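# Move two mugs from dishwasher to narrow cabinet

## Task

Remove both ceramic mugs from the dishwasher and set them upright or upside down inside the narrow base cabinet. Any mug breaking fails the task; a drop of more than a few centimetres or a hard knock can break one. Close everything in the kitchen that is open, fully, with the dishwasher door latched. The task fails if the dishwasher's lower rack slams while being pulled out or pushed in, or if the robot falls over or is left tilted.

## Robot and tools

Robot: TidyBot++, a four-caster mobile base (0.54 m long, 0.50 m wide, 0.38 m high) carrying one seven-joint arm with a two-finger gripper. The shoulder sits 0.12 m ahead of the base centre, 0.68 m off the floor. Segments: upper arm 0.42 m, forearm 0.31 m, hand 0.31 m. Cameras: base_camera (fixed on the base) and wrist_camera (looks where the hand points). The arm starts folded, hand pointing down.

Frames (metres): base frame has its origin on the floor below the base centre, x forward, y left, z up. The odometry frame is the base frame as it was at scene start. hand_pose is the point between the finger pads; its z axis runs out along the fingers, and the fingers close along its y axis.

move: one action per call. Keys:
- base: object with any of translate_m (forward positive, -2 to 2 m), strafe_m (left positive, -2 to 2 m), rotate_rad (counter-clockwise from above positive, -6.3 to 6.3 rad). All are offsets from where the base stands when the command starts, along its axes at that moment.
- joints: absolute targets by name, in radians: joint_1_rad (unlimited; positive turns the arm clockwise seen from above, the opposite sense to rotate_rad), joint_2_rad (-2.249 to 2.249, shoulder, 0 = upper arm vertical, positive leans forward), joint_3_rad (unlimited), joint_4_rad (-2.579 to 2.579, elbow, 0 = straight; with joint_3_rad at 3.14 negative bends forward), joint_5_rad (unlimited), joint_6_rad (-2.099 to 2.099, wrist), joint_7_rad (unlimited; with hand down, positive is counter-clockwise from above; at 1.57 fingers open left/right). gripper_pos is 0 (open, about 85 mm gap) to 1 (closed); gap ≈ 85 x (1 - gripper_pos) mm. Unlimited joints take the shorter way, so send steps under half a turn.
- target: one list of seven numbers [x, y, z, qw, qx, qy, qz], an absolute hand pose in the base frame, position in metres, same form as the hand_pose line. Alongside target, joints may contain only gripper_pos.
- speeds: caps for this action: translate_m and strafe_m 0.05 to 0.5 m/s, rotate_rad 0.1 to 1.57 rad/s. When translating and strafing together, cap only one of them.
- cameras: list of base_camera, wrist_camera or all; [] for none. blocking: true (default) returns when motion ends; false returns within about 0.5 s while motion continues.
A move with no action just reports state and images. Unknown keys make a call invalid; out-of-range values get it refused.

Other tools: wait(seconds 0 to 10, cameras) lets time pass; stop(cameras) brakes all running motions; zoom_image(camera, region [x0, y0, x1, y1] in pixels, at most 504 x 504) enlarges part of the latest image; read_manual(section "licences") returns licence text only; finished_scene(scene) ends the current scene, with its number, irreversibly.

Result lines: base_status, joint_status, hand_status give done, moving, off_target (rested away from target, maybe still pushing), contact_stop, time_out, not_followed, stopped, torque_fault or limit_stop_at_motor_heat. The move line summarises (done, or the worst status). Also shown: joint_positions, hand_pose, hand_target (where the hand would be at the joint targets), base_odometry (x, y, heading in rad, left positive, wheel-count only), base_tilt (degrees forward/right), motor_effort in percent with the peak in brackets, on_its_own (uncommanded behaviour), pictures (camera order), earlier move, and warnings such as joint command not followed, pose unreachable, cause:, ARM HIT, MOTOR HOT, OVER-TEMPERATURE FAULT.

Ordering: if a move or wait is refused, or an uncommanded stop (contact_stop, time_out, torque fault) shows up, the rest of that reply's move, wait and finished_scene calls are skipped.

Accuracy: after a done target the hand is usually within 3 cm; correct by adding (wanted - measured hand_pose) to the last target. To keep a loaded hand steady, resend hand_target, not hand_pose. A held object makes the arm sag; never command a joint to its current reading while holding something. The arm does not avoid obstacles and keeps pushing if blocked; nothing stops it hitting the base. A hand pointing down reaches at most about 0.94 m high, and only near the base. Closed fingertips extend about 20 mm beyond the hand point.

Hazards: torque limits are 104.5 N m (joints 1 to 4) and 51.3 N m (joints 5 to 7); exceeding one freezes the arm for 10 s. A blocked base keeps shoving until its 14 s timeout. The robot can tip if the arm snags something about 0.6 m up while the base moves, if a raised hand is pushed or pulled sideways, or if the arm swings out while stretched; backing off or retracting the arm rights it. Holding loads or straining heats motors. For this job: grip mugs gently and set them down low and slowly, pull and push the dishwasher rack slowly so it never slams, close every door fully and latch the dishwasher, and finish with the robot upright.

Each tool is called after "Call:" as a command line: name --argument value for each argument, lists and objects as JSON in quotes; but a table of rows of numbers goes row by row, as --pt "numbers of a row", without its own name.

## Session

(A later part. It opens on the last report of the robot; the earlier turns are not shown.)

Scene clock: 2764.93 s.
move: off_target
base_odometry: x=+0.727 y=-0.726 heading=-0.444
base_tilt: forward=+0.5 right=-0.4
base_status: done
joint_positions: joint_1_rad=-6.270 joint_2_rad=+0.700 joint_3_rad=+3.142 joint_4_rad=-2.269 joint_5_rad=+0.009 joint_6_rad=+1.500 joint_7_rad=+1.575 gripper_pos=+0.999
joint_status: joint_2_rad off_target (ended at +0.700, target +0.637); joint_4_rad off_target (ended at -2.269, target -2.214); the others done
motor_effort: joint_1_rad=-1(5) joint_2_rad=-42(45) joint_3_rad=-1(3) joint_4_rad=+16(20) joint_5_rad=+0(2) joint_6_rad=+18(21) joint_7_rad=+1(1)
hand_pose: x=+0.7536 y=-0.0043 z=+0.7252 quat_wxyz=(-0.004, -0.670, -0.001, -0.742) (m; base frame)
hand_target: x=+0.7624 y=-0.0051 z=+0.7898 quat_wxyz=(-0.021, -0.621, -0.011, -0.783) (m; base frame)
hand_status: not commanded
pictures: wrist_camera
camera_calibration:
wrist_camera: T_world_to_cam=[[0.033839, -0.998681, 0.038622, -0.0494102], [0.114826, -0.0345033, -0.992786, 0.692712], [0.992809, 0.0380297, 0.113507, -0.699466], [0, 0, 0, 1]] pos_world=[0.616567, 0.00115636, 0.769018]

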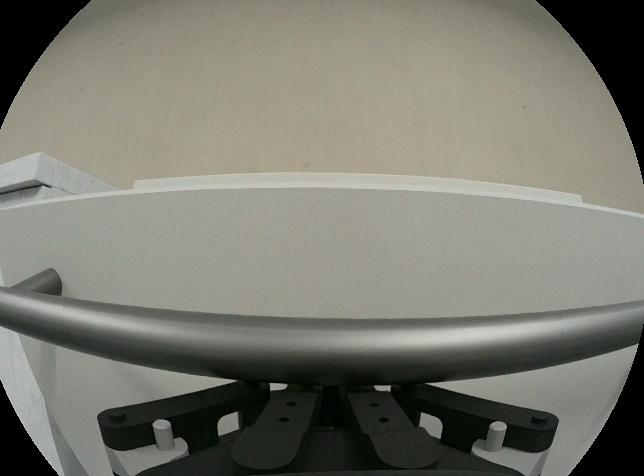

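Call:
move --base '{"translate_m": 0.0245}' --speeds '{"translate_m": 0.06}' --joints '{"joint_2_rad": 0.609, "joint_4_rad": -2.207, "joint_6_rad": 1.471}' --cameras '["wrist_camera"]'

Call:
move --base '{"translate_m": 0.0245}' --speeds '{"translate_m": 0.06}' --joints '{"joint_2_rad": 0.582, "joint_4_rad": -2.204, "joint_6_rad": 1.4375}' --cameras '["wrist_camera"]'

Scene clock: 2780.87 s.
move: off_target
base_odometry: x=+0.749 y=-0.737 heading=-0.444
base_tilt: forward=+0.5 right=-0.3
base_status: done
joint_positions: joint_1_rad=-6.270 joint_2_rad=+0.665 joint_3_rad=+3.143 joint_4_rad=-2.265 joint_5_rad=+0.009 joint_6_rad=+1.462 joint_7_rad=+1.575 gripper_pos=+0.999
joint_status: joint_2_rad off_target (ended at +0.665, target +0.609); joint_4_rad off_target (ended at -2.265, target -2.207); the others done
motor_effort: joint_1_rad=-2(4) joint_2_rad=-41(43) joint_3_rad=-1(3) joint_4_rad=+17(21) joint_5_rad=-1(2) joint_6_rad=+17(19) joint_7_rad=+1(1)
hand_pose: x=+0.7542 y=-0.0045 z=+0.7377 quat_wxyz=(-0.004, -0.670, -0.001, -0.743) (m; base frame)
hand_target: x=+0.7636 y=-0.0051 z=+0.7988 quat_wxyz=(-0.021, -0.623, -0.011, -0.782) (m; base frame)
hand_status: not commanded
pictures: wrist_camera
camera_calibration:
wrist_camera: T_world_to_cam=[[0.0332896, -0.998675, 0.039241, -0.0502407], [0.11692, -0.0351017, -0.992521, 0.703153], [0.992583, 0.0376287, 0.115597, -0.702915], [0, 0, 0, 1]] pos_world=[0.617161, 0.000957542, 0.78112]

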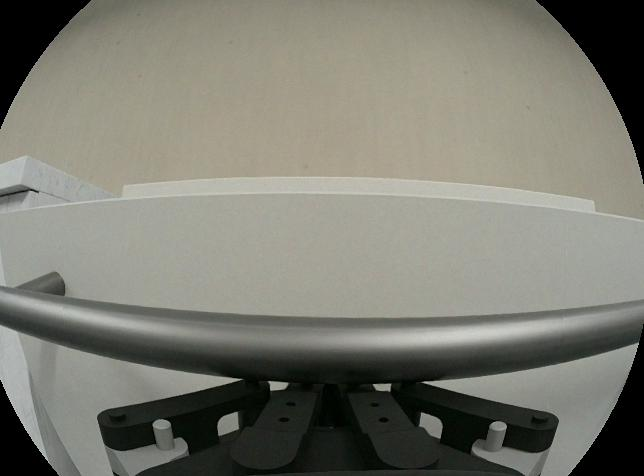

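Scene clock: 2781.80 s.
move: off_target
base_odometry: x=+0.772 y=-0.747 heading=-0.443
base_tilt: forward=+0.5 right=-0.3
base_status: done
joint_positions: joint_1_rad=-6.270 joint_2_rad=+0.635 joint_3_rad=+3.143 joint_4_rad=-2.262 joint_5_rad=+0.009 joint_6_rad=+1.431 joint_7_rad=+1.575 gripper_pos=+0.999
joint_status: joint_2_rad off_target (ended at +0.635, target +0.582); joint_4_rad off_target (ended at -2.262, target -2.204); the others done
motor_effort: joint_1_rad=-2(5) joint_2_rad=-39(42) joint_3_rad=-1(3) joint_4_rad=+18(22) joint_5_rad=+0(3) joint_6_rad=+16(18) joint_7_rad=+1(1)
hand_pose: x=+0.7542 y=-0.0047 z=+0.7482 quat_wxyz=(-0.004, -0.669, -0.001, -0.743) (m; base frame)
hand_target: x=+0.7633 y=-0.0051 z=+0.8072 quat_wxyz=(-0.021, -0.624, -0.011, -0.781) (m; base frame)
hand_status: not commanded
pictures: wrist_camera
camera_calibration:
wrist_camera: T_world_to_cam=[[0.0328702, -0.998669, 0.039753, -0.0508834], [0.118522, -0.035599, -0.992313, 0.712246], [0.992407, 0.0373291, 0.117194, -0.705053], [0, 0, 0, 1]] pos_world=[0.616956, 0.000858583, 0.791421]

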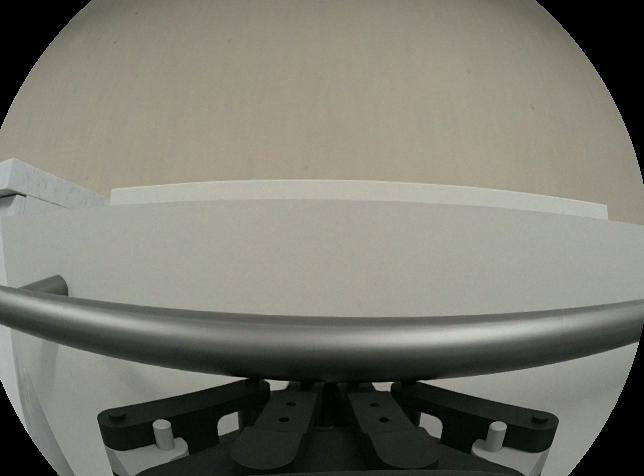

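Call:
move --base '{"translate_m": 0.024}' --speeds '{"translate_m": 0.06}' --joints '{"joint_2_rad": 0.559, "joint_4_rad": -2.195, "joint_6_rad": 1.401}' --cameras '["wrist_camera"]'

Call:
move --base '{"translate_m": 0.025}' --speeds '{"translate_m": 0.06}' --joints '{"joint_2_rad": 0.542, "joint_4_rad": -2.191, "joint_6_rad": 1.374}' --cameras '["wrist_camera"]'

Scene clock: 2804.17 s.
move: off_target
base_odometry: x=+0.793 y=-0.757 heading=-0.443
base_tilt: forward=+0.6 right=-0.3
base_status: done
joint_positions: joint_1_rad=-6.270 joint_2_rad=+0.608 joint_3_rad=+3.143 joint_4_rad=-2.254 joint_5_rad=+0.009 joint_6_rad=+1.396 joint_7_rad=+1.575 gripper_pos=+0.999
joint_status: joint_2_rad off_target (ended at +0.608, target +0.559); joint_4_rad off_target (ended at -2.254, target -2.195); the others done
motor_effort: joint_1_rad=-2(5) joint_2_rad=-39(43) joint_3_rad=-1(3) joint_4_rad=+19(22) joint_5_rad=-1(2) joint_6_rad=+17(19) joint_7_rad=+1(1)
hand_pose: x=+0.7556 y=-0.0049 z=+0.7577 quat_wxyz=(-0.005, -0.669, -0.001, -0.743) (m; base frame)
hand_target: x=+0.7649 y=-0.0051 z=+0.8148 quat_wxyz=(-0.021, -0.626, -0.011, -0.779) (m; base frame)
hand_status: not commanded
pictures: wrist_camera
camera_calibration:
wrist_camera: T_world_to_cam=[[0.0323934, -0.998662, 0.0403116, -0.0516574], [0.118718, -0.0362027, -0.992268, 0.721231], [0.992399, 0.0369286, 0.117387, -0.707785], [0, 0, 0, 1]] pos_world=[0.618456, 0.000659781, 0.800821]

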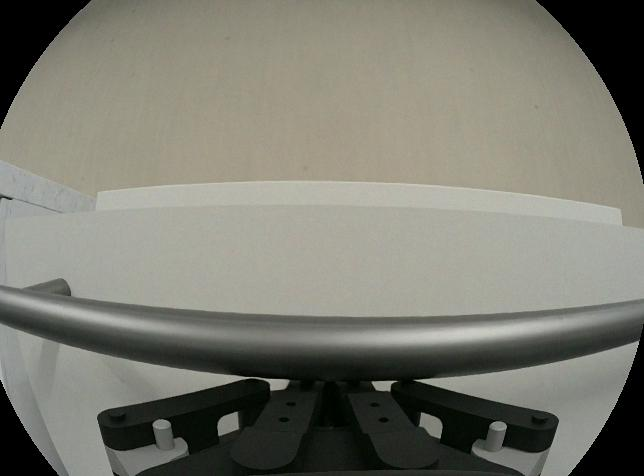

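Scene clock: 2805.10 s.
move: off_target
base_odometry: x=+0.816 y=-0.768 heading=-0.442
base_tilt: forward=+0.6 right=-0.3
base_status: done
joint_positions: joint_1_rad=-6.270 joint_2_rad=+0.587 joint_3_rad=+3.144 joint_4_rad=-2.249 joint_5_rad=+0.009 joint_6_rad=+1.372 joint_7_rad=+1.575 gripper_pos=+0.999
joint_status: joint_2_rad off_target (ended at +0.587, target +0.542); joint_4_rad off_target (ended at -2.249, target -2.191); the others done
motor_effort: joint_1_rad=-2(4) joint_2_rad=-38(40) joint_3_rad=-1(3) joint_4_rad=+19(22) joint_5_rad=+0(2) joint_6_rad=+15(18) joint_7_rad=+0(1)
hand_pose: x=+0.7562 y=-0.0052 z=+0.7657 quat_wxyz=(-0.005, -0.668, -0.001, -0.744) (m; base frame)
hand_target: x=+0.7653 y=-0.0051 z=+0.8193 quat_wxyz=(-0.021, -0.628, -0.011, -0.778) (m; base frame)
hand_status: not commanded
pictures: wrist_camera
camera_calibration:
wrist_camera: T_world_to_cam=[[0.0317598, -0.998662, 0.0408086, -0.0521935], [0.120607, -0.0367017, -0.992022, 0.727551], [0.992192, 0.0364282, 0.11928, -0.710488], [0, 0, 0, 1]] pos_world=[0.61885, 0.000460476, 0.808623]

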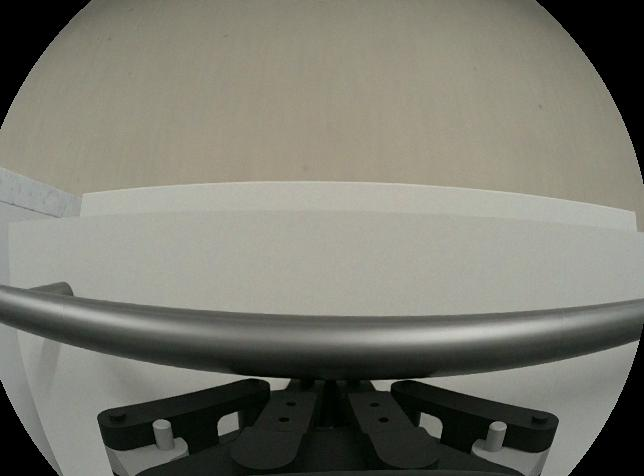

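Call:
move --base '{"translate_m": 0.024}' --speeds '{"translate_m": 0.06}' --joints '{"joint_2_rad": 0.527, "joint_4_rad": -2.186, "joint_6_rad": 1.343}' --cameras '["wrist_camera"]'

Call:
move --base '{"translate_m": 0.025}' --speeds '{"translate_m": 0.06}' --joints '{"joint_2_rad": 0.517, "joint_4_rad": -2.183, "joint_6_rad": 1.324}' --cameras '["wrist_camera"]'

Scene clock: 2811.47 s.
move: off_target
base_odometry: x=+0.837 y=-0.778 heading=-0.442
base_tilt: forward=+0.6 right=-0.3
base_status: done
joint_positions: joint_1_rad=-6.270 joint_2_rad=+0.567 joint_3_rad=+3.144 joint_4_rad=-2.243 joint_5_rad=+0.009 joint_6_rad=+1.344 joint_7_rad=+1.575 gripper_pos=+0.999
joint_status: joint_2_rad off_target (ended at +0.567, target +0.527); joint_4_rad off_target (ended at -2.243, target -2.186); the others done
motor_effort: joint_1_rad=-2(4) joint_2_rad=-37(40) joint_3_rad=-2(3) joint_4_rad=+20(23) joint_5_rad=+0(2) joint_6_rad=+16(17) joint_7_rad=+0(1)
hand_pose: x=+0.7571 y=-0.0055 z=+0.7720 quat_wxyz=(-0.005, -0.669, -0.001, -0.743) (m; base frame)
hand_target: x=+0.7663 y=-0.0051 z=+0.8216 quat_wxyz=(-0.021, -0.633, -0.011, -0.774) (m; base frame)
hand_status: not commanded
pictures: wrist_camera
camera_calibration:
wrist_camera: T_world_to_cam=[[0.0313912, -0.998658, 0.0411916, -0.0526774], [0.11851, -0.0372024, -0.992256, 0.73546], [0.992457, 0.0360297, 0.117183, -0.710725], [0, 0, 0, 1]] pos_world=[0.619858, 0.000361354, 0.815219]

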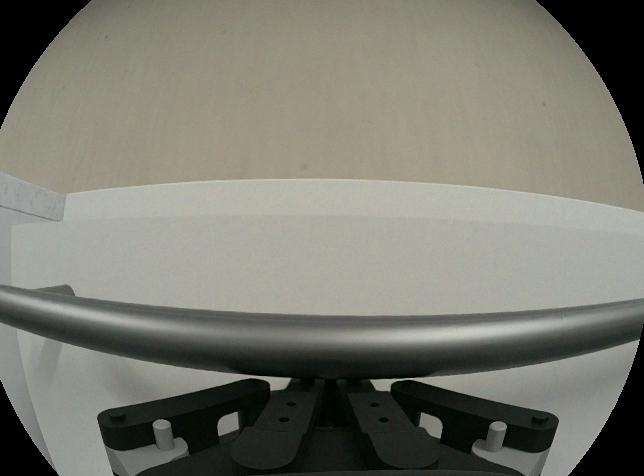

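Scene clock: 2812.40 s.
move: off_target
base_odometry: x=+0.860 y=-0.789 heading=-0.442
base_tilt: forward=+0.5 right=-0.3
base_status: done
joint_positions: joint_1_rad=-6.270 joint_2_rad=+0.554 joint_3_rad=+3.145 joint_4_rad=-2.237 joint_5_rad=+0.009 joint_6_rad=+1.326 joint_7_rad=+1.575 gripper_pos=+0.999
joint_status: joint_4_rad off_target (ended at -2.237, target -2.183); the others done
motor_effort: joint_1_rad=-2(5) joint_2_rad=-37(38) joint_3_rad=-1(3) joint_4_rad=+20(24) joint_5_rad=+0(2) joint_6_rad=+14(16) joint_7_rad=+0(1)
hand_pose: x=+0.7577 y=-0.0057 z=+0.7774 quat_wxyz=(-0.006, -0.669, -0.001, -0.744) (m; base frame)
hand_target: x=+0.7667 y=-0.0051 z=+0.8237 quat_wxyz=(-0.021, -0.635, -0.011, -0.772) (m; base frame)
hand_status: not commanded
pictures: wrist_camera
camera_calibration:
wrist_camera: T_world_to_cam=[[0.0308962, -0.998657, 0.0415774, -0.0531231], [0.119698, -0.0376011, -0.992098, 0.739776], [0.99233, 0.0356288, 0.118375, -0.712831], [0, 0, 0, 1]] pos_world=[0.620455, 0.000161906, 0.82052]

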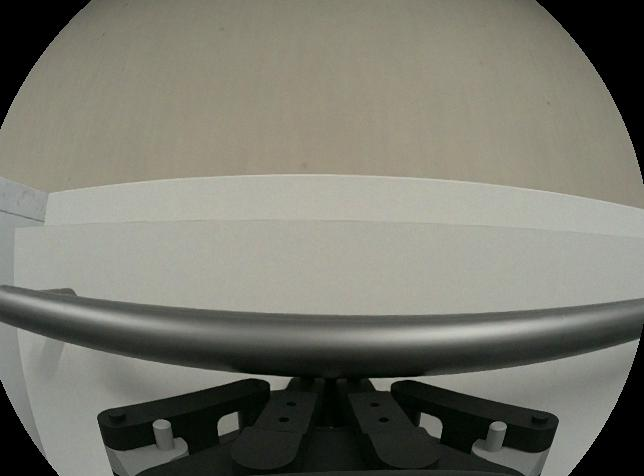

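Call:
move --base '{"translate_m": 0.023}' --speeds '{"translate_m": 0.06}' --joints '{"joint_2_rad": 0.504, "joint_4_rad": -2.181, "joint_6_rad": 1.303}' --cameras '["wrist_camera"]'

Call:
move --base '{"translate_m": 0.024}' --speeds '{"translate_m": 0.06}' --joints '{"joint_2_rad": 0.5, "joint_4_rad": -2.179, "joint_6_rad": 1.292}' --cameras '["wrist_camera"]'

Scene clock: 2820.53 s.
move: off_target
base_odometry: x=+0.881 y=-0.798 heading=-0.441
base_tilt: forward=+0.6 right=-0.3
base_status: done
joint_positions: joint_1_rad=-6.270 joint_2_rad=+0.540 joint_3_rad=+3.145 joint_4_rad=-2.232 joint_5_rad=+0.009 joint_6_rad=+1.304 joint_7_rad=+1.575 gripper_pos=+0.999
joint_status: joint_4_rad off_target (ended at -2.232, target -2.181); the others done
motor_effort: joint_1_rad=-2(4) joint_2_rad=-37(40) joint_3_rad=-1(3) joint_4_rad=+18(23) joint_5_rad=+0(2) joint_6_rad=+15(17) joint_7_rad=+1(1)
hand_pose: x=+0.7585 y=-0.0060 z=+0.7812 quat_wxyz=(-0.006, -0.670, -0.001, -0.742) (m; base frame)
hand_target: x=+0.7665 y=-0.0051 z=+0.8265 quat_wxyz=(-0.021, -0.637, -0.011, -0.770) (m; base frame)
hand_status: not commanded
pictures: wrist_camera
camera_calibration:
wrist_camera: T_world_to_cam=[[0.0305209, -0.998664, 0.0417031, -0.0533989], [0.115991, -0.0379019, -0.992527, 0.746465], [0.992781, 0.03513, 0.11468, -0.711558], [0, 0, 0, 1]] pos_world=[0.621468, -0.0000380193, 0.824715]

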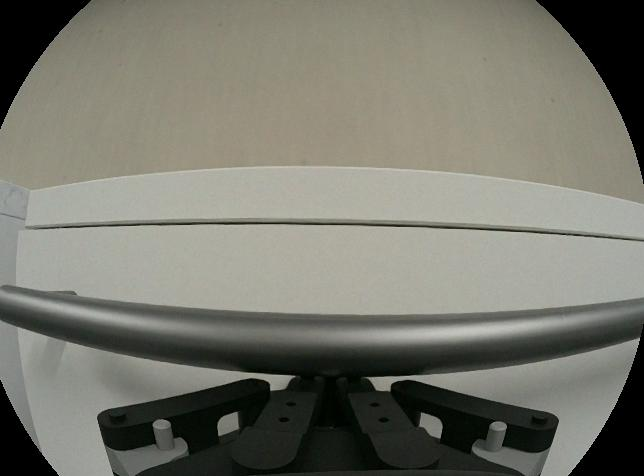

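Scene clock: 2821.50 s.
move: off_target
base_odometry: x=+0.902 y=-0.808 heading=-0.441
base_tilt: forward=+0.5 right=-0.3
base_status: done
joint_positions: joint_1_rad=-6.270 joint_2_rad=+0.506 joint_3_rad=+3.145 joint_4_rad=-2.278 joint_5_rad=+0.009 joint_6_rad=+1.297 joint_7_rad=+1.575 gripper_pos=+0.999
joint_status: joint_4_rad off_target (ended at -2.278, target -2.179); the others done
motor_effort: joint_1_rad=-3(5) joint_2_rad=-30(37) joint_3_rad=-2(3) joint_4_rad=+29(32) joint_5_rad=+1(2) joint_6_rad=+12(15) joint_7_rad=+1(1)
hand_pose: x=+0.7431 y=-0.0061 z=+0.7811 quat_wxyz=(-0.006, -0.677, +0.000, -0.736) (m; base frame)
hand_target: x=+0.7670 y=-0.0051 z=+0.8266 quat_wxyz=(-0.021, -0.639, -0.011, -0.769) (m; base frame)
hand_status: not commanded
pictures: wrist_camera
camera_calibration:
wrist_camera: T_world_to_cam=[[0.0307393, -0.998696, 0.0407597, -0.0524135], [0.0970628, -0.0376037, -0.994568, 0.763893], [0.994803, 0.0345285, 0.0957804, -0.682915], [0, 0, 0, 1]] pos_world=[0.606831, -0.0000400049, 0.827289]

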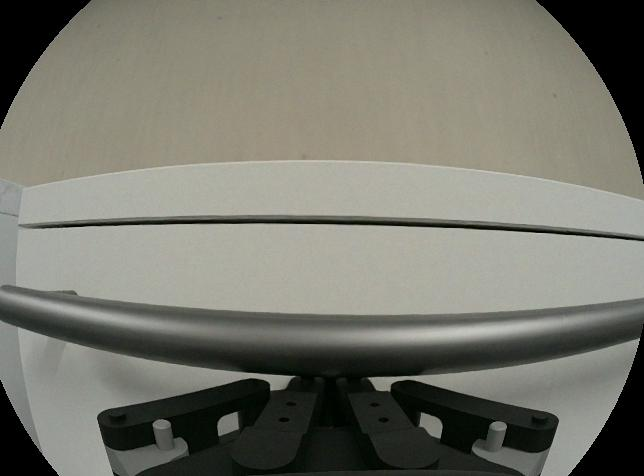

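Call:
zoom_image --camera "wrist_camera" --region '[0, 150, 200, 320]'

Call:
zoom_image --camera "wrist_camera" --region '[444, 150, 644, 320]'

Scaled by 2.520.

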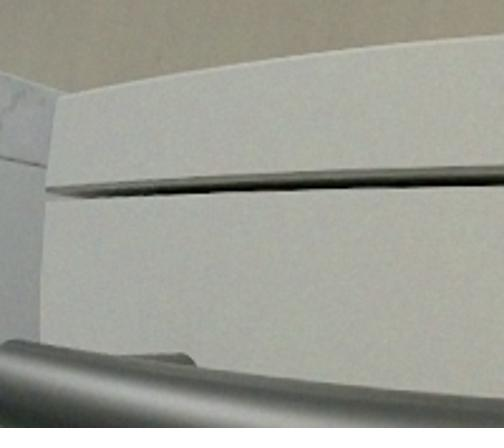

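Scaled by 2.520.

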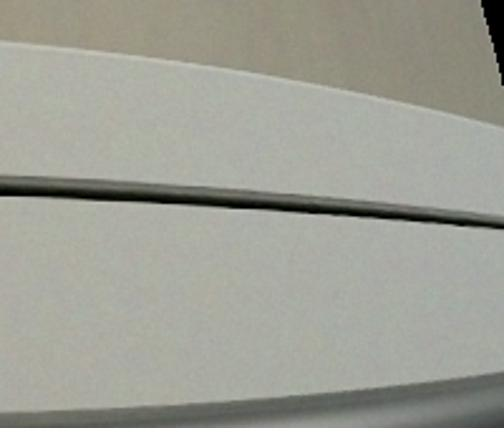

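Call:
move --base '{"translate_m": 0.015}' --speeds '{"translate_m": 0.05}' --cameras '["wrist_camera"]'

Scene clock: 2846.30 s.
move: done
base_odometry: x=+0.915 y=-0.814 heading=-0.441
base_tilt: forward=+0.5 right=-0.3
base_status: done
joint_positions: joint_1_rad=-6.270 joint_2_rad=+0.480 joint_3_rad=+3.145 joint_4_rad=-2.319 joint_5_rad=+0.009 joint_6_rad=+1.297 joint_7_rad=+1.575 gripper_pos=+0.999
joint_status: not commanded
motor_effort: joint_1_rad=-5(6) joint_2_rad=-25(31) joint_3_rad=-3(4) joint_4_rad=+35(40) joint_5_rad=+3(4) joint_6_rad=+11(15) joint_7_rad=+0(1)
hand_pose: x=+0.7296 y=-0.0061 z=+0.7803 quat_wxyz=(-0.006, -0.682, +0.000, -0.731) (m; base frame)
hand_target: x=+0.7670 y=-0.0051 z=+0.8266 quat_wxyz=(-0.021, -0.639, -0.011, -0.769) (m; base frame)
hand_status: not commanded
pictures: wrist_camera
camera_calibration:
wrist_camera: T_world_to_cam=[[0.0309417, -0.998717, 0.0400821, -0.0516298], [0.0827579, -0.0374038, -0.995868, 0.775878], [0.996089, 0.0341309, 0.0814944, -0.65927], [0, 0, 0, 1]] pos_world=[0.594079, -0.0000413263, 0.828468]

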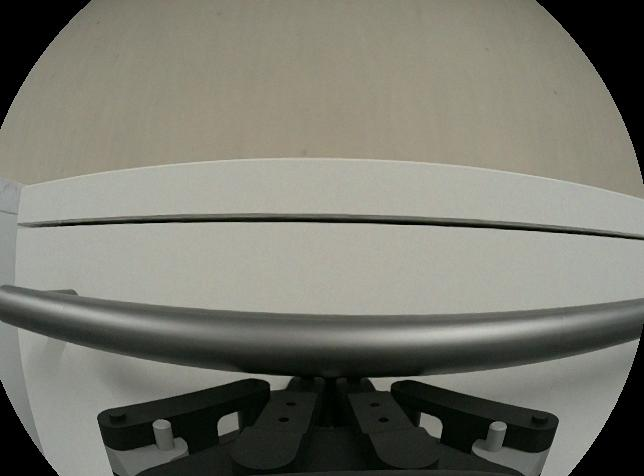

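Call:
move --base '{"translate_m": 0.015}' --speeds '{"translate_m": 0.05}' --cameras '["wrist_camera"]'

Scene clock: 2855.13 s.
move: done
base_odometry: x=+0.928 y=-0.820 heading=-0.440
base_tilt: forward=+0.5 right=-0.3
base_status: done
joint_positions: joint_1_rad=-6.269 joint_2_rad=+0.455 joint_3_rad=+3.145 joint_4_rad=-2.358 joint_5_rad=+0.009 joint_6_rad=+1.298 joint_7_rad=+1.575 gripper_pos=+0.999
joint_status: not commanded
motor_effort: joint_1_rad=-6(7) joint_2_rad=-19(26) joint_3_rad=-3(4) joint_4_rad=+42(47) joint_5_rad=+5(5) joint_6_rad=+8(11) joint_7_rad=+1(1)
hand_pose: x=+0.7163 y=-0.0062 z=+0.7796 quat_wxyz=(-0.006, -0.687, +0.000, -0.727) (m; base frame)
hand_target: x=+0.7670 y=-0.0051 z=+0.8266 quat_wxyz=(-0.021, -0.639, -0.011, -0.769) (m; base frame)
hand_status: not commanded
pictures: wrist_camera
camera_calibration:
wrist_camera: T_world_to_cam=[[0.0309804, -0.998745, 0.0393424, -0.0506883], [0.069837, -0.0371021, -0.996868, 0.786245], [0.997077, 0.0336309, 0.0685999, -0.636621], [0, 0, 0, 1]] pos_world=[0.581422, -0.0000431463, 0.829449]

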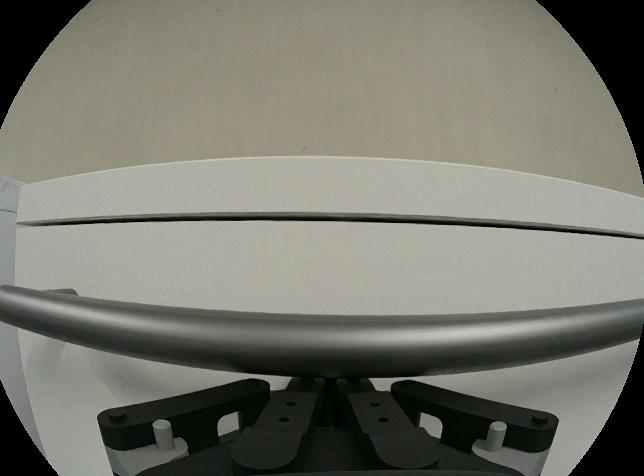

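Call:
zoom_image --camera "wrist_camera" --region '[254, 190, 374, 250]'

Call:
zoom_image --camera "wrist_camera" --region '[0, 170, 90, 250]'

Scaled by 4.200.

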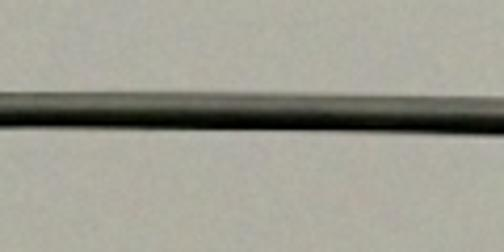

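Scaled by 5.600.

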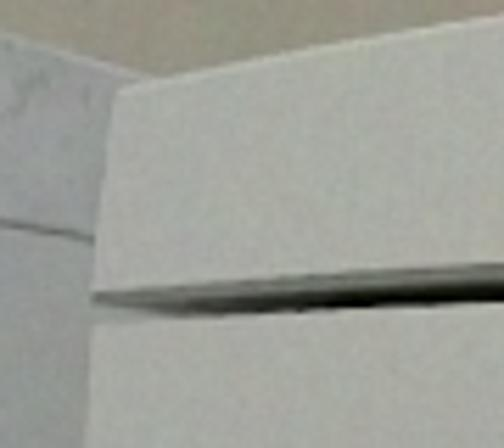

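Call:
move --base '{"translate_m": -0.03}' --speeds '{"translate_m": 0.05}' --cameras '["wrist_camera"]'

Scene clock: 2895.10 s.
move: done
base_odometry: x=+0.900 y=-0.807 heading=-0.441
base_tilt: forward=+0.6 right=-0.3
base_status: done
joint_positions: joint_1_rad=-6.269 joint_2_rad=+0.507 joint_3_rad=+3.145 joint_4_rad=-2.271 joint_5_rad=+0.009 joint_6_rad=+1.290 joint_7_rad=+1.575 gripper_pos=+0.999
joint_status: not commanded
on_its_own: joint_4_rad moved +0.087 toward your old target -2.179
motor_effort: joint_1_rad=+0(6) joint_2_rad=-31(35) joint_3_rad=+1(3) joint_4_rad=+26(41) joint_5_rad=-2(5) joint_6_rad=+13(17) joint_7_rad=+0(1)
hand_pose: x=+0.7454 y=-0.0064 z=+0.7813 quat_wxyz=(-0.006, -0.677, +0.000, -0.736) (m; base frame)
hand_target: x=+0.7670 y=-0.0051 z=+0.8266 quat_wxyz=(-0.021, -0.639, -0.011, -0.769) (m; base frame)
hand_status: not commanded
pictures: wrist_camera
camera_calibration:
wrist_camera: T_world_to_cam=[[0.0303922, -0.998714, 0.0405912, -0.0524494], [0.096046, -0.037504, -0.99467, 0.764649], [0.994913, 0.0341289, 0.0947826, -0.684565], [0, 0, 0, 1]] pos_world=[0.609235, -0.000341015, 0.827588]

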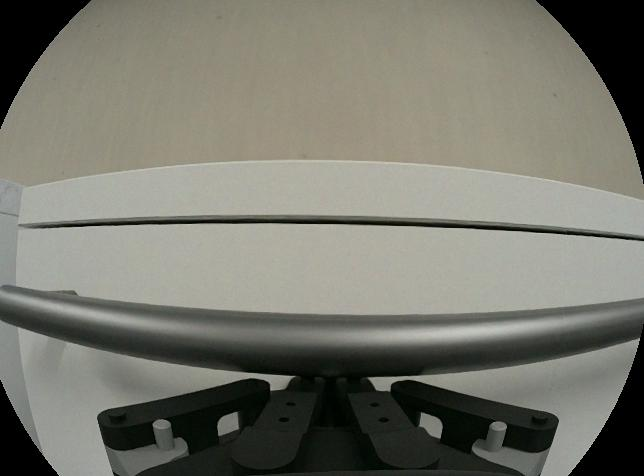

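Call:
move --base '{"translate_m": -0.02}' --speeds '{"translate_m": 0.05}' --cameras '["wrist_camera"]'

Scene clock: 2900.30 s.
move: done
base_odometry: x=+0.882 y=-0.799 heading=-0.441
base_tilt: forward=+0.5 right=-0.3
base_status: done
joint_positions: joint_1_rad=-6.269 joint_2_rad=+0.533 joint_3_rad=+3.145 joint_4_rad=-2.223 joint_5_rad=+0.009 joint_6_rad=+1.281 joint_7_rad=+1.575 gripper_pos=+0.999
joint_status: not commanded
on_its_own: joint_4_rad moved +0.047 toward your old target -2.179
motor_effort: joint_1_rad=-1(1) joint_2_rad=-38(41) joint_3_rad=+0(1) joint_4_rad=+18(26) joint_5_rad=-1(3) joint_6_rad=+16(18) joint_7_rad=+1(1)
hand_pose: x=+0.7608 y=-0.0066 z=+0.7824 quat_wxyz=(-0.006, -0.673, +0.000, -0.740) (m; base frame)
hand_target: x=+0.7670 y=-0.0051 z=+0.8266 quat_wxyz=(-0.021, -0.639, -0.011, -0.769) (m; base frame)
hand_status: not commanded
pictures: wrist_camera
camera_calibration:
wrist_camera: T_world_to_cam=[[0.0299161, -0.998695, 0.0413921, -0.0534379], [0.109058, -0.0379022, -0.993313, 0.753403], [0.993585, 0.0342302, 0.107782, -0.709107], [0, 0, 0, 1]] pos_world=[0.623992, -0.000539589, 0.827006]

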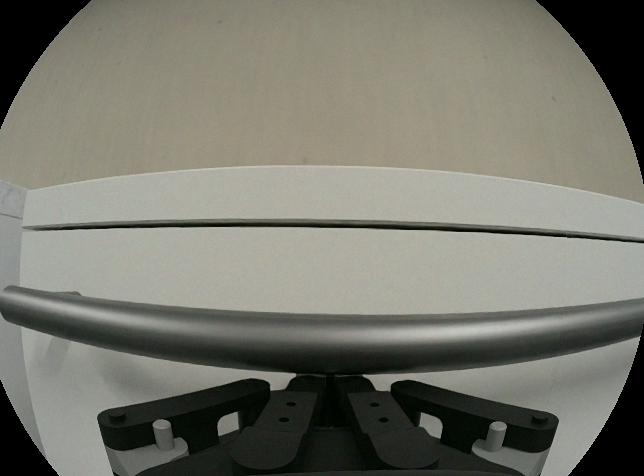

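Call:
zoom_image --camera "wrist_camera" --region '[254, 190, 374, 250]'

Call:
zoom_image --camera "wrist_camera" --region '[0, 170, 90, 250]'

Scaled by 4.200.

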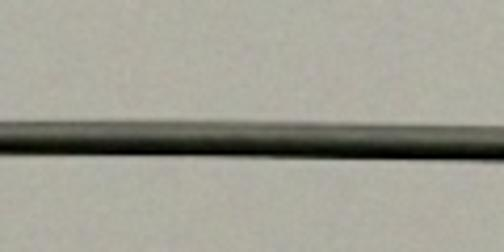

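Scaled by 5.600.

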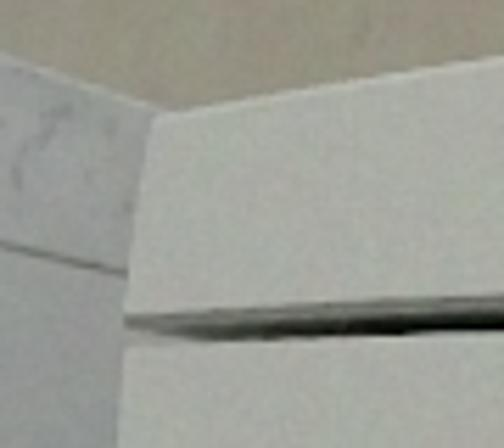

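Call:
move --joints '{"joint_2_rad": 0.53}' --cameras '["wrist_camera"]'

Scene clock: 2911.83 s.
move: done
base_odometry: x=+0.882 y=-0.799 heading=-0.441
base_tilt: forward=+0.5 right=-0.3
base_status: not commanded
joint_positions: joint_1_rad=-6.269 joint_2_rad=+0.534 joint_3_rad=+3.145 joint_4_rad=-2.222 joint_5_rad=+0.009 joint_6_rad=+1.281 joint_7_rad=+1.575 gripper_pos=+0.999
joint_status: all done
motor_effort: joint_1_rad=-1(1) joint_2_rad=-35(39) joint_3_rad=+0(1) joint_4_rad=+18(19) joint_5_rad=-1(2) joint_6_rad=+14(16) joint_7_rad=+0(1)
hand_pose: x=+0.7612 y=-0.0066 z=+0.7821 quat_wxyz=(-0.006, -0.673, +0.000, -0.740) (m; base frame)
hand_target: x=+0.7711 y=-0.0052 z=+0.8071 quat_wxyz=(-0.021, -0.651, -0.011, -0.759) (m; base frame)
hand_status: not commanded
pictures: wrist_camera
camera_calibration:
wrist_camera: T_world_to_cam=[[0.0299248, -0.998695, 0.0413868, -0.0534384], [0.108861, -0.0379027, -0.993334, 0.753202], [0.993606, 0.0342308, 0.107584, -0.709323], [0, 0, 0, 1]] pos_world=[0.624393, -0.000539586, 0.826705]

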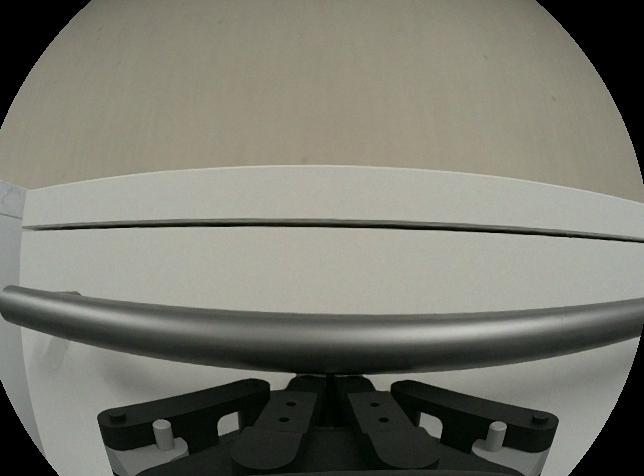

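Call:
move --joints '{"joint_2_rad": 0.57}' --cameras '["wrist_camera"]'

Scene clock: 2914.87 s.
move: done
base_odometry: x=+0.882 y=-0.799 heading=-0.441
base_tilt: forward=+0.6 right=-0.3
base_status: not commanded
joint_positions: joint_1_rad=-6.269 joint_2_rad=+0.544 joint_3_rad=+3.145 joint_4_rad=-2.211 joint_5_rad=+0.009 joint_6_rad=+1.282 joint_7_rad=+1.575 gripper_pos=+0.999
joint_status: all done
motor_effort: joint_1_rad=-1(1) joint_2_rad=-28(35) joint_3_rad=+0(0) joint_4_rad=+16(18) joint_5_rad=-1(2) joint_6_rad=+8(14) joint_7_rad=+0(0)
hand_pose: x=+0.7651 y=-0.0067 z=+0.7812 quat_wxyz=(-0.006, -0.672, +0.000, -0.741) (m; base frame)
hand_target: x=+0.7756 y=-0.0052 z=+0.7810 quat_wxyz=(-0.020, -0.666, -0.011, -0.746) (m; base frame)
hand_status: not commanded
pictures: wrist_camera
camera_calibration:
wrist_camera: T_world_to_cam=[[0.029797, -0.998691, 0.0415677, -0.0536668], [0.11166, -0.0380002, -0.99302, 0.74948], [0.9933, 0.0342305, 0.110382, -0.715063], [0, 0, 0, 1]] pos_world=[0.628183, -0.000639281, 0.825409]

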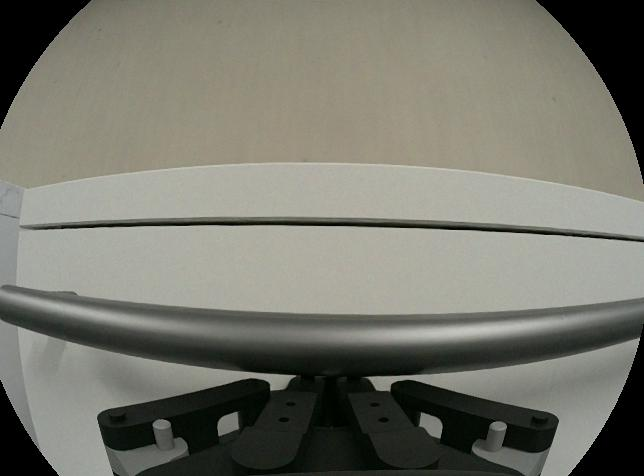

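Call:
move --base '{"translate_m": -0.02}' --speeds '{"translate_m": 0.05}' --joints '{"joint_2_rad": 0.585}' --cameras '["wrist_camera"]'

Scene clock: 2919.30 s.
move: done
base_odometry: x=+0.864 y=-0.790 heading=-0.442
base_tilt: forward=+0.5 right=-0.4
base_status: done
joint_positions: joint_1_rad=-6.269 joint_2_rad=+0.564 joint_3_rad=+3.145 joint_4_rad=-2.190 joint_5_rad=+0.009 joint_6_rad=+1.282 joint_7_rad=+1.575 gripper_pos=+0.999
joint_status: all done
motor_effort: joint_1_rad=-1(1) joint_2_rad=-30(32) joint_3_rad=+0(1) joint_4_rad=+12(16) joint_5_rad=-1(2) joint_6_rad=+9(10) joint_7_rad=+0(1)
hand_pose: x=+0.7726 y=-0.0068 z=+0.7771 quat_wxyz=(-0.006, -0.671, +0.000, -0.741) (m; base frame)
hand_target: x=+0.7770 y=-0.0052 z=+0.7711 quat_wxyz=(-0.020, -0.671, -0.011, -0.741) (m; base frame)
hand_status: not commanded
pictures: wrist_camera
camera_calibration:
wrist_camera: T_world_to_cam=[[0.0298627, -0.998688, 0.0416053, -0.0538838], [0.112465, -0.0380025, -0.992929, 0.743784], [0.993207, 0.0343307, 0.111182, -0.72263], [0, 0, 0, 1]] pos_world=[0.635681, -0.000739099, 0.82111]

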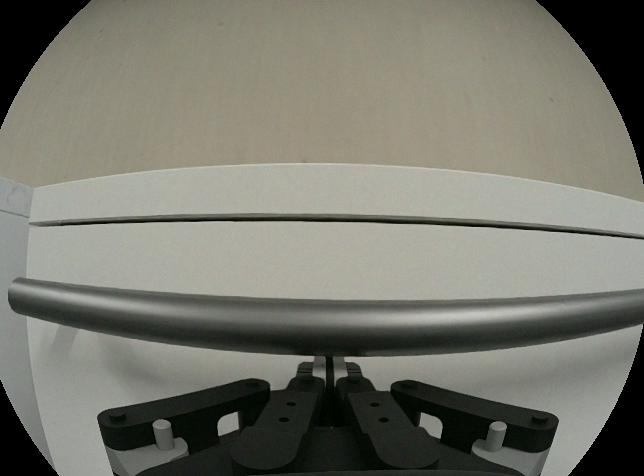

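Call:
move --base '{"translate_m": -0.06}' --speeds '{"translate_m": 0.1}' --cameras '["wrist_camera"]'

Scene clock: 2926.17 s.
move: done
base_odometry: x=+0.809 y=-0.765 heading=-0.442
base_tilt: forward=+0.6 right=-0.3
base_status: done
joint_positions: joint_1_rad=-6.269 joint_2_rad=+0.565 joint_3_rad=+3.145 joint_4_rad=-2.189 joint_5_rad=+0.009 joint_6_rad=+1.282 joint_7_rad=+1.575 gripper_pos=+0.999
joint_status: not commanded
motor_effort: joint_1_rad=-1(2) joint_2_rad=-30(32) joint_3_rad=+0(1) joint_4_rad=+12(13) joint_5_rad=-1(2) joint_6_rad=+9(10) joint_7_rad=+0(1)
hand_pose: x=+0.7729 y=-0.0068 z=+0.7765 quat_wxyz=(-0.006, -0.672, +0.000, -0.741) (m; base frame)
hand_target: x=+0.7770 y=-0.0052 z=+0.7711 quat_wxyz=(-0.020, -0.671, -0.011, -0.741) (m; base frame)
hand_status: not commanded
pictures: wrist_camera
camera_calibration:
wrist_camera: T_world_to_cam=[[0.0298916, -0.998688, 0.0415836, -0.0538756], [0.111763, -0.038002, -0.993008, 0.743753], [0.993285, 0.0343301, 0.11048, -0.722448], [0, 0, 0, 1]] pos_world=[0.636083, -0.000739101, 0.820609]

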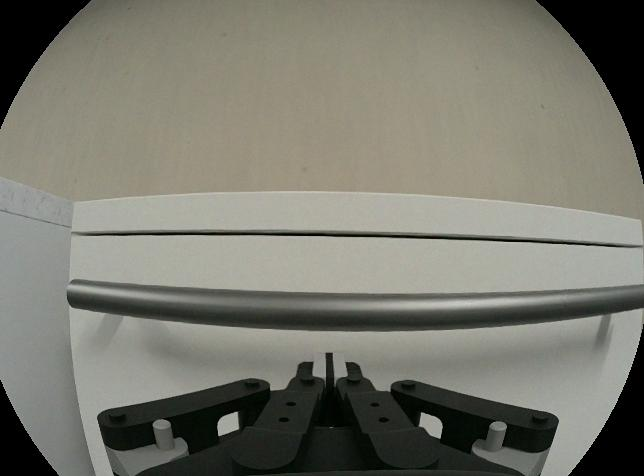

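Call:
move --base '{"translate_m": -0.45}' --speeds '{"translate_m": 0.3}' --cameras '["wrist_camera", "base_camera"]'

Scene clock: 2941.07 s.
move: done
base_odometry: x=+0.403 y=-0.572 heading=-0.442
base_tilt: forward=+0.6 right=-0.4
base_status: done
joint_positions: joint_1_rad=-6.269 joint_2_rad=+0.569 joint_3_rad=+3.145 joint_4_rad=-2.187 joint_5_rad=+0.009 joint_6_rad=+1.282 joint_7_rad=+1.575 gripper_pos=+0.999
joint_status: not commanded
motor_effort: joint_1_rad=-1(2) joint_2_rad=-30(33) joint_3_rad=+0(1) joint_4_rad=+12(13) joint_5_rad=+0(3) joint_6_rad=+9(10) joint_7_rad=+0(1)
hand_pose: x=+0.7737 y=-0.0068 z=+0.7750 quat_wxyz=(-0.006, -0.672, +0.000, -0.740) (m; base frame)
hand_target: x=+0.7770 y=-0.0052 z=+0.7711 quat_wxyz=(-0.020, -0.671, -0.011, -0.741) (m; base frame)
hand_status: not commanded
pictures: base_camera, wrist_camera
camera_calibration:
wrist_camera: T_world_to_cam=[[0.0299584, -0.998688, 0.0415327, -0.0538505], [0.110161, -0.0379993, -0.993187, 0.743636], [0.993462, 0.0343296, 0.108878, -0.721915], [0, 0, 0, 1]] pos_world=[0.636888, -0.00073911, 0.819407]

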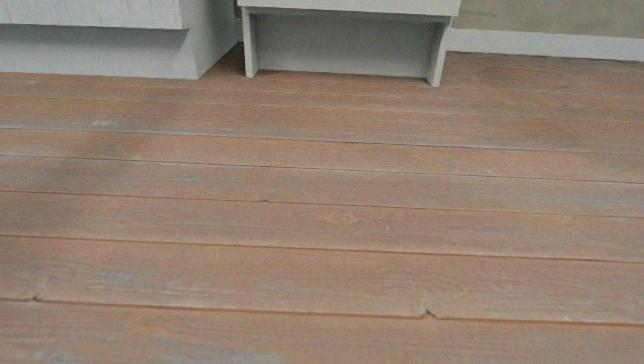

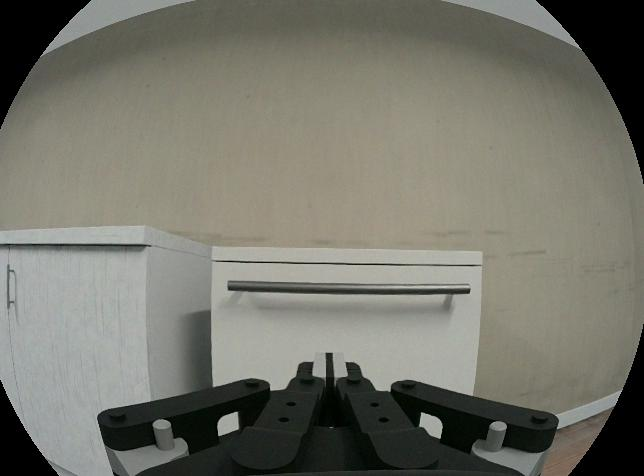

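Call:
zoom_image --camera "wrist_camera" --region '[200, 230, 500, 430]'

Call:
zoom_image --camera "wrist_camera" --region '[0, 210, 220, 430]'

Call:
zoom_image --camera "base_camera" --region '[180, 0, 500, 100]'

Scaled by 1.680.

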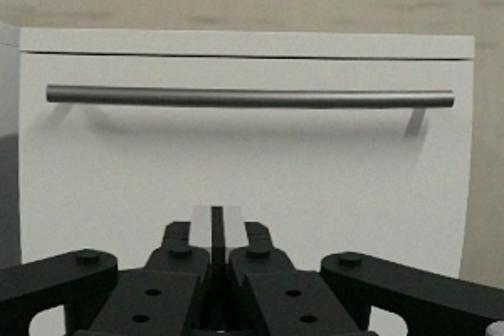

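Scaled by 2.291.

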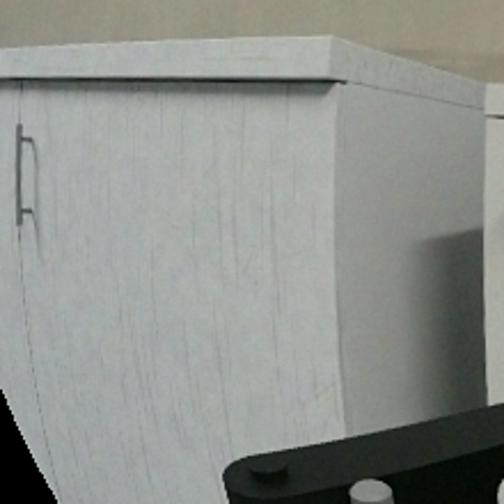

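Scaled by 1.575.

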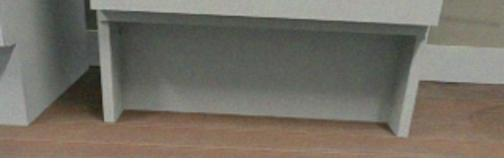

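Call:
move --base '{"rotate_rad": -1.5}' --speeds '{"rotate_rad": 0.8}' --cameras '["wrist_camera", "base_camera"]'

Scene clock: 2960.27 s.
move: done
base_odometry: x=+0.403 y=-0.572 heading=-1.941
base_tilt: forward=+0.5 right=-0.3
base_status: done
joint_positions: joint_1_rad=-6.271 joint_2_rad=+0.569 joint_3_rad=+3.143 joint_4_rad=-2.187 joint_5_rad=+0.009 joint_6_rad=+1.282 joint_7_rad=+1.575 gripper_pos=+0.999
joint_status: not commanded
motor_effort: joint_1_rad=-1(4) joint_2_rad=-30(31) joint_3_rad=+0(3) joint_4_rad=+12(12) joint_5_rad=-1(3) joint_6_rad=+8(10) joint_7_rad=+0(1)
hand_pose: x=+0.7737 y=-0.0051 z=+0.7750 quat_wxyz=(-0.005, -0.672, -0.001, -0.740) (m; base frame)
hand_target: x=+0.7770 y=-0.0052 z=+0.7711 quat_wxyz=(-0.020, -0.671, -0.011, -0.741) (m; base frame)
hand_status: not commanded
pictures: base_camera, wrist_camera
camera_calibration:
wrist_camera: T_world_to_cam=[[0.0326507, -0.998633, 0.0408267, -0.0536869], [0.110248, -0.0370006, -0.993215, 0.743654], [0.993368, 0.0369302, 0.108889, -0.721906], [0, 0, 0, 1]] pos_world=[0.636884, 0.00056229, 0.819408]

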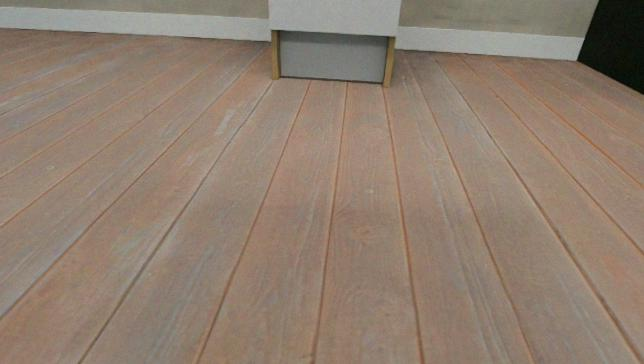

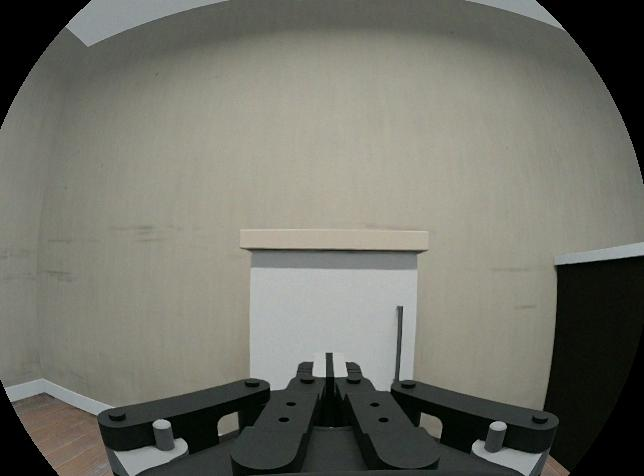

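Call:
zoom_image --camera "wrist_camera" --region '[220, 210, 460, 400]'

Call:
zoom_image --camera "base_camera" --region '[230, 0, 440, 100]'

Scaled by 2.100.

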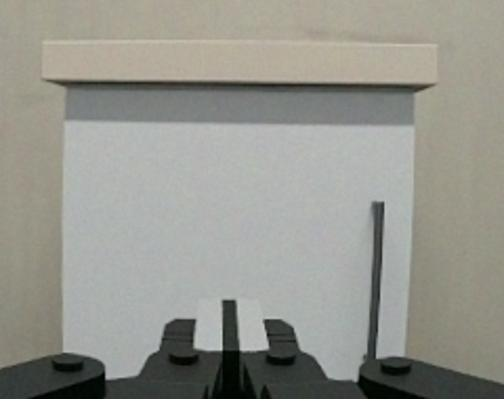

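Scaled by 2.400.

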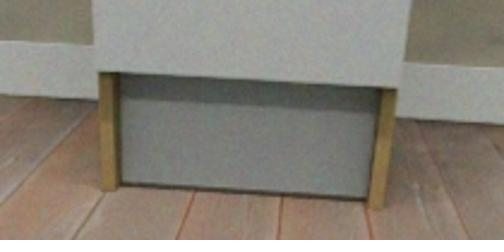

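Call:
move --base '{"rotate_rad": -0.9}' --speeds '{"rotate_rad": 0.8}' --cameras '["wrist_camera", "base_camera"]'

Scene clock: 2969.50 s.
move: done
base_odometry: x=+0.403 y=-0.572 heading=-2.841
base_tilt: forward=+0.6 right=-0.3
base_status: done
joint_positions: joint_1_rad=-6.273 joint_2_rad=+0.569 joint_3_rad=+3.142 joint_4_rad=-2.187 joint_5_rad=+0.009 joint_6_rad=+1.282 joint_7_rad=+1.575 gripper_pos=+0.999
joint_status: not commanded
motor_effort: joint_1_rad=-1(4) joint_2_rad=-30(31) joint_3_rad=+0(3) joint_4_rad=+11(12) joint_5_rad=-2(3) joint_6_rad=+8(10) joint_7_rad=+0(0)
hand_pose: x=+0.7737 y=-0.0031 z=+0.7750 quat_wxyz=(-0.004, -0.672, -0.002, -0.740) (m; base frame)
hand_target: x=+0.7770 y=-0.0052 z=+0.7711 quat_wxyz=(-0.020, -0.671, -0.011, -0.741) (m; base frame)
hand_status: not commanded
pictures: base_camera, wrist_camera
camera_calibration:
wrist_camera: T_world_to_cam=[[0.0358611, -0.998557, 0.0399773, -0.0534362], [0.110342, -0.0358021, -0.993249, 0.74368], [0.993246, 0.0400302, 0.108899, -0.721898], [0, 0, 0, 1]] pos_world=[0.63688, 0.00216392, 0.819409]

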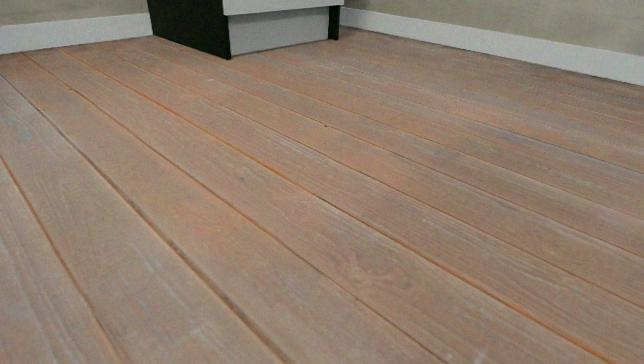

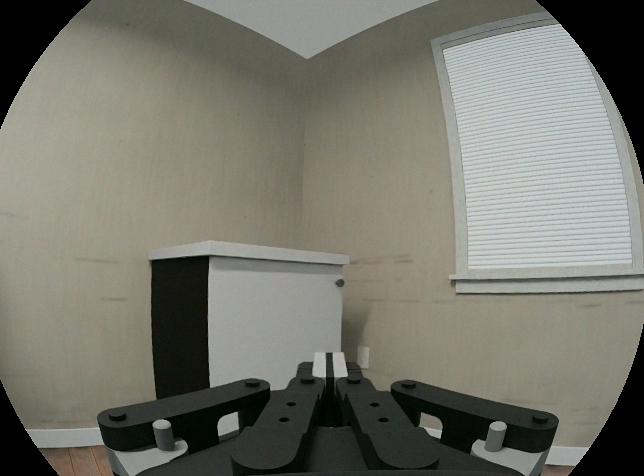

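Call:
zoom_image --camera "wrist_camera" --region '[130, 225, 380, 400]'

Call:
zoom_image --camera "base_camera" --region '[130, 0, 370, 80]'

Call:
zoom_image --camera "wrist_camera" --region '[420, 0, 644, 310]'

Scaled by 2.016.

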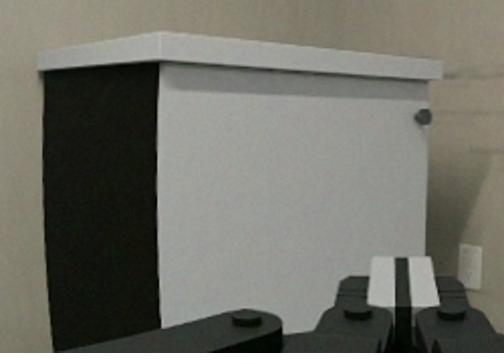

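Scaled by 2.100.

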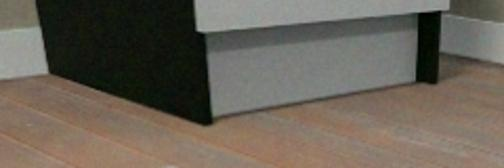

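Scaled by 1.626.

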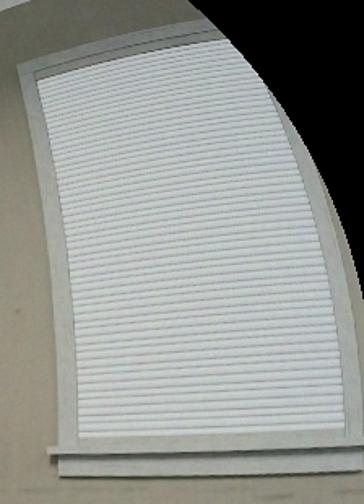

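Call:
move --base '{"rotate_rad": -1.2}' --speeds '{"rotate_rad": 0.8}' --cameras '["wrist_camera", "base_camera"]'

Scene clock: 2983.00 s.
move: done
base_odometry: x=+0.403 y=-0.572 heading=+2.243
base_tilt: forward=+0.5 right=-0.3
base_status: done
joint_positions: joint_1_rad=-6.273 joint_2_rad=+0.569 joint_3_rad=+3.141 joint_4_rad=-2.187 joint_5_rad=+0.009 joint_6_rad=+1.282 joint_7_rad=+1.575 gripper_pos=+0.999
joint_status: not commanded
motor_effort: joint_1_rad=-1(5) joint_2_rad=-30(31) joint_3_rad=+0(3) joint_4_rad=+12(12) joint_5_rad=-1(3) joint_6_rad=+8(10) joint_7_rad=+0(1)
hand_pose: x=+0.7737 y=-0.0023 z=+0.7750 quat_wxyz=(-0.003, -0.672, -0.002, -0.740) (m; base frame)
hand_target: x=+0.7770 y=-0.0052 z=+0.7711 quat_wxyz=(-0.020, -0.671, -0.011, -0.741) (m; base frame)
hand_status: not commanded
pictures: base_camera, wrist_camera
camera_calibration:
wrist_camera: T_world_to_cam=[[0.0370958, -0.998522, 0.0397114, -0.0534011], [0.110374, -0.0354017, -0.993259, 0.7437], [0.993198, 0.0412289, 0.108898, -0.721792], [0, 0, 0, 1]] pos_world=[0.636778, 0.00276474, 0.81941]

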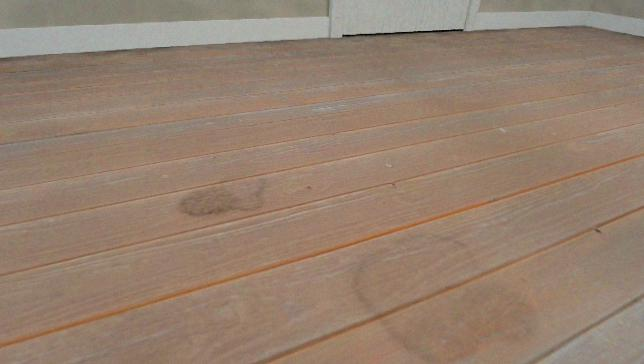

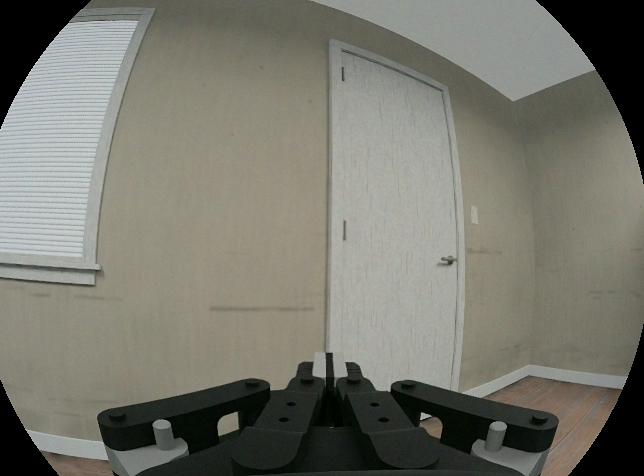

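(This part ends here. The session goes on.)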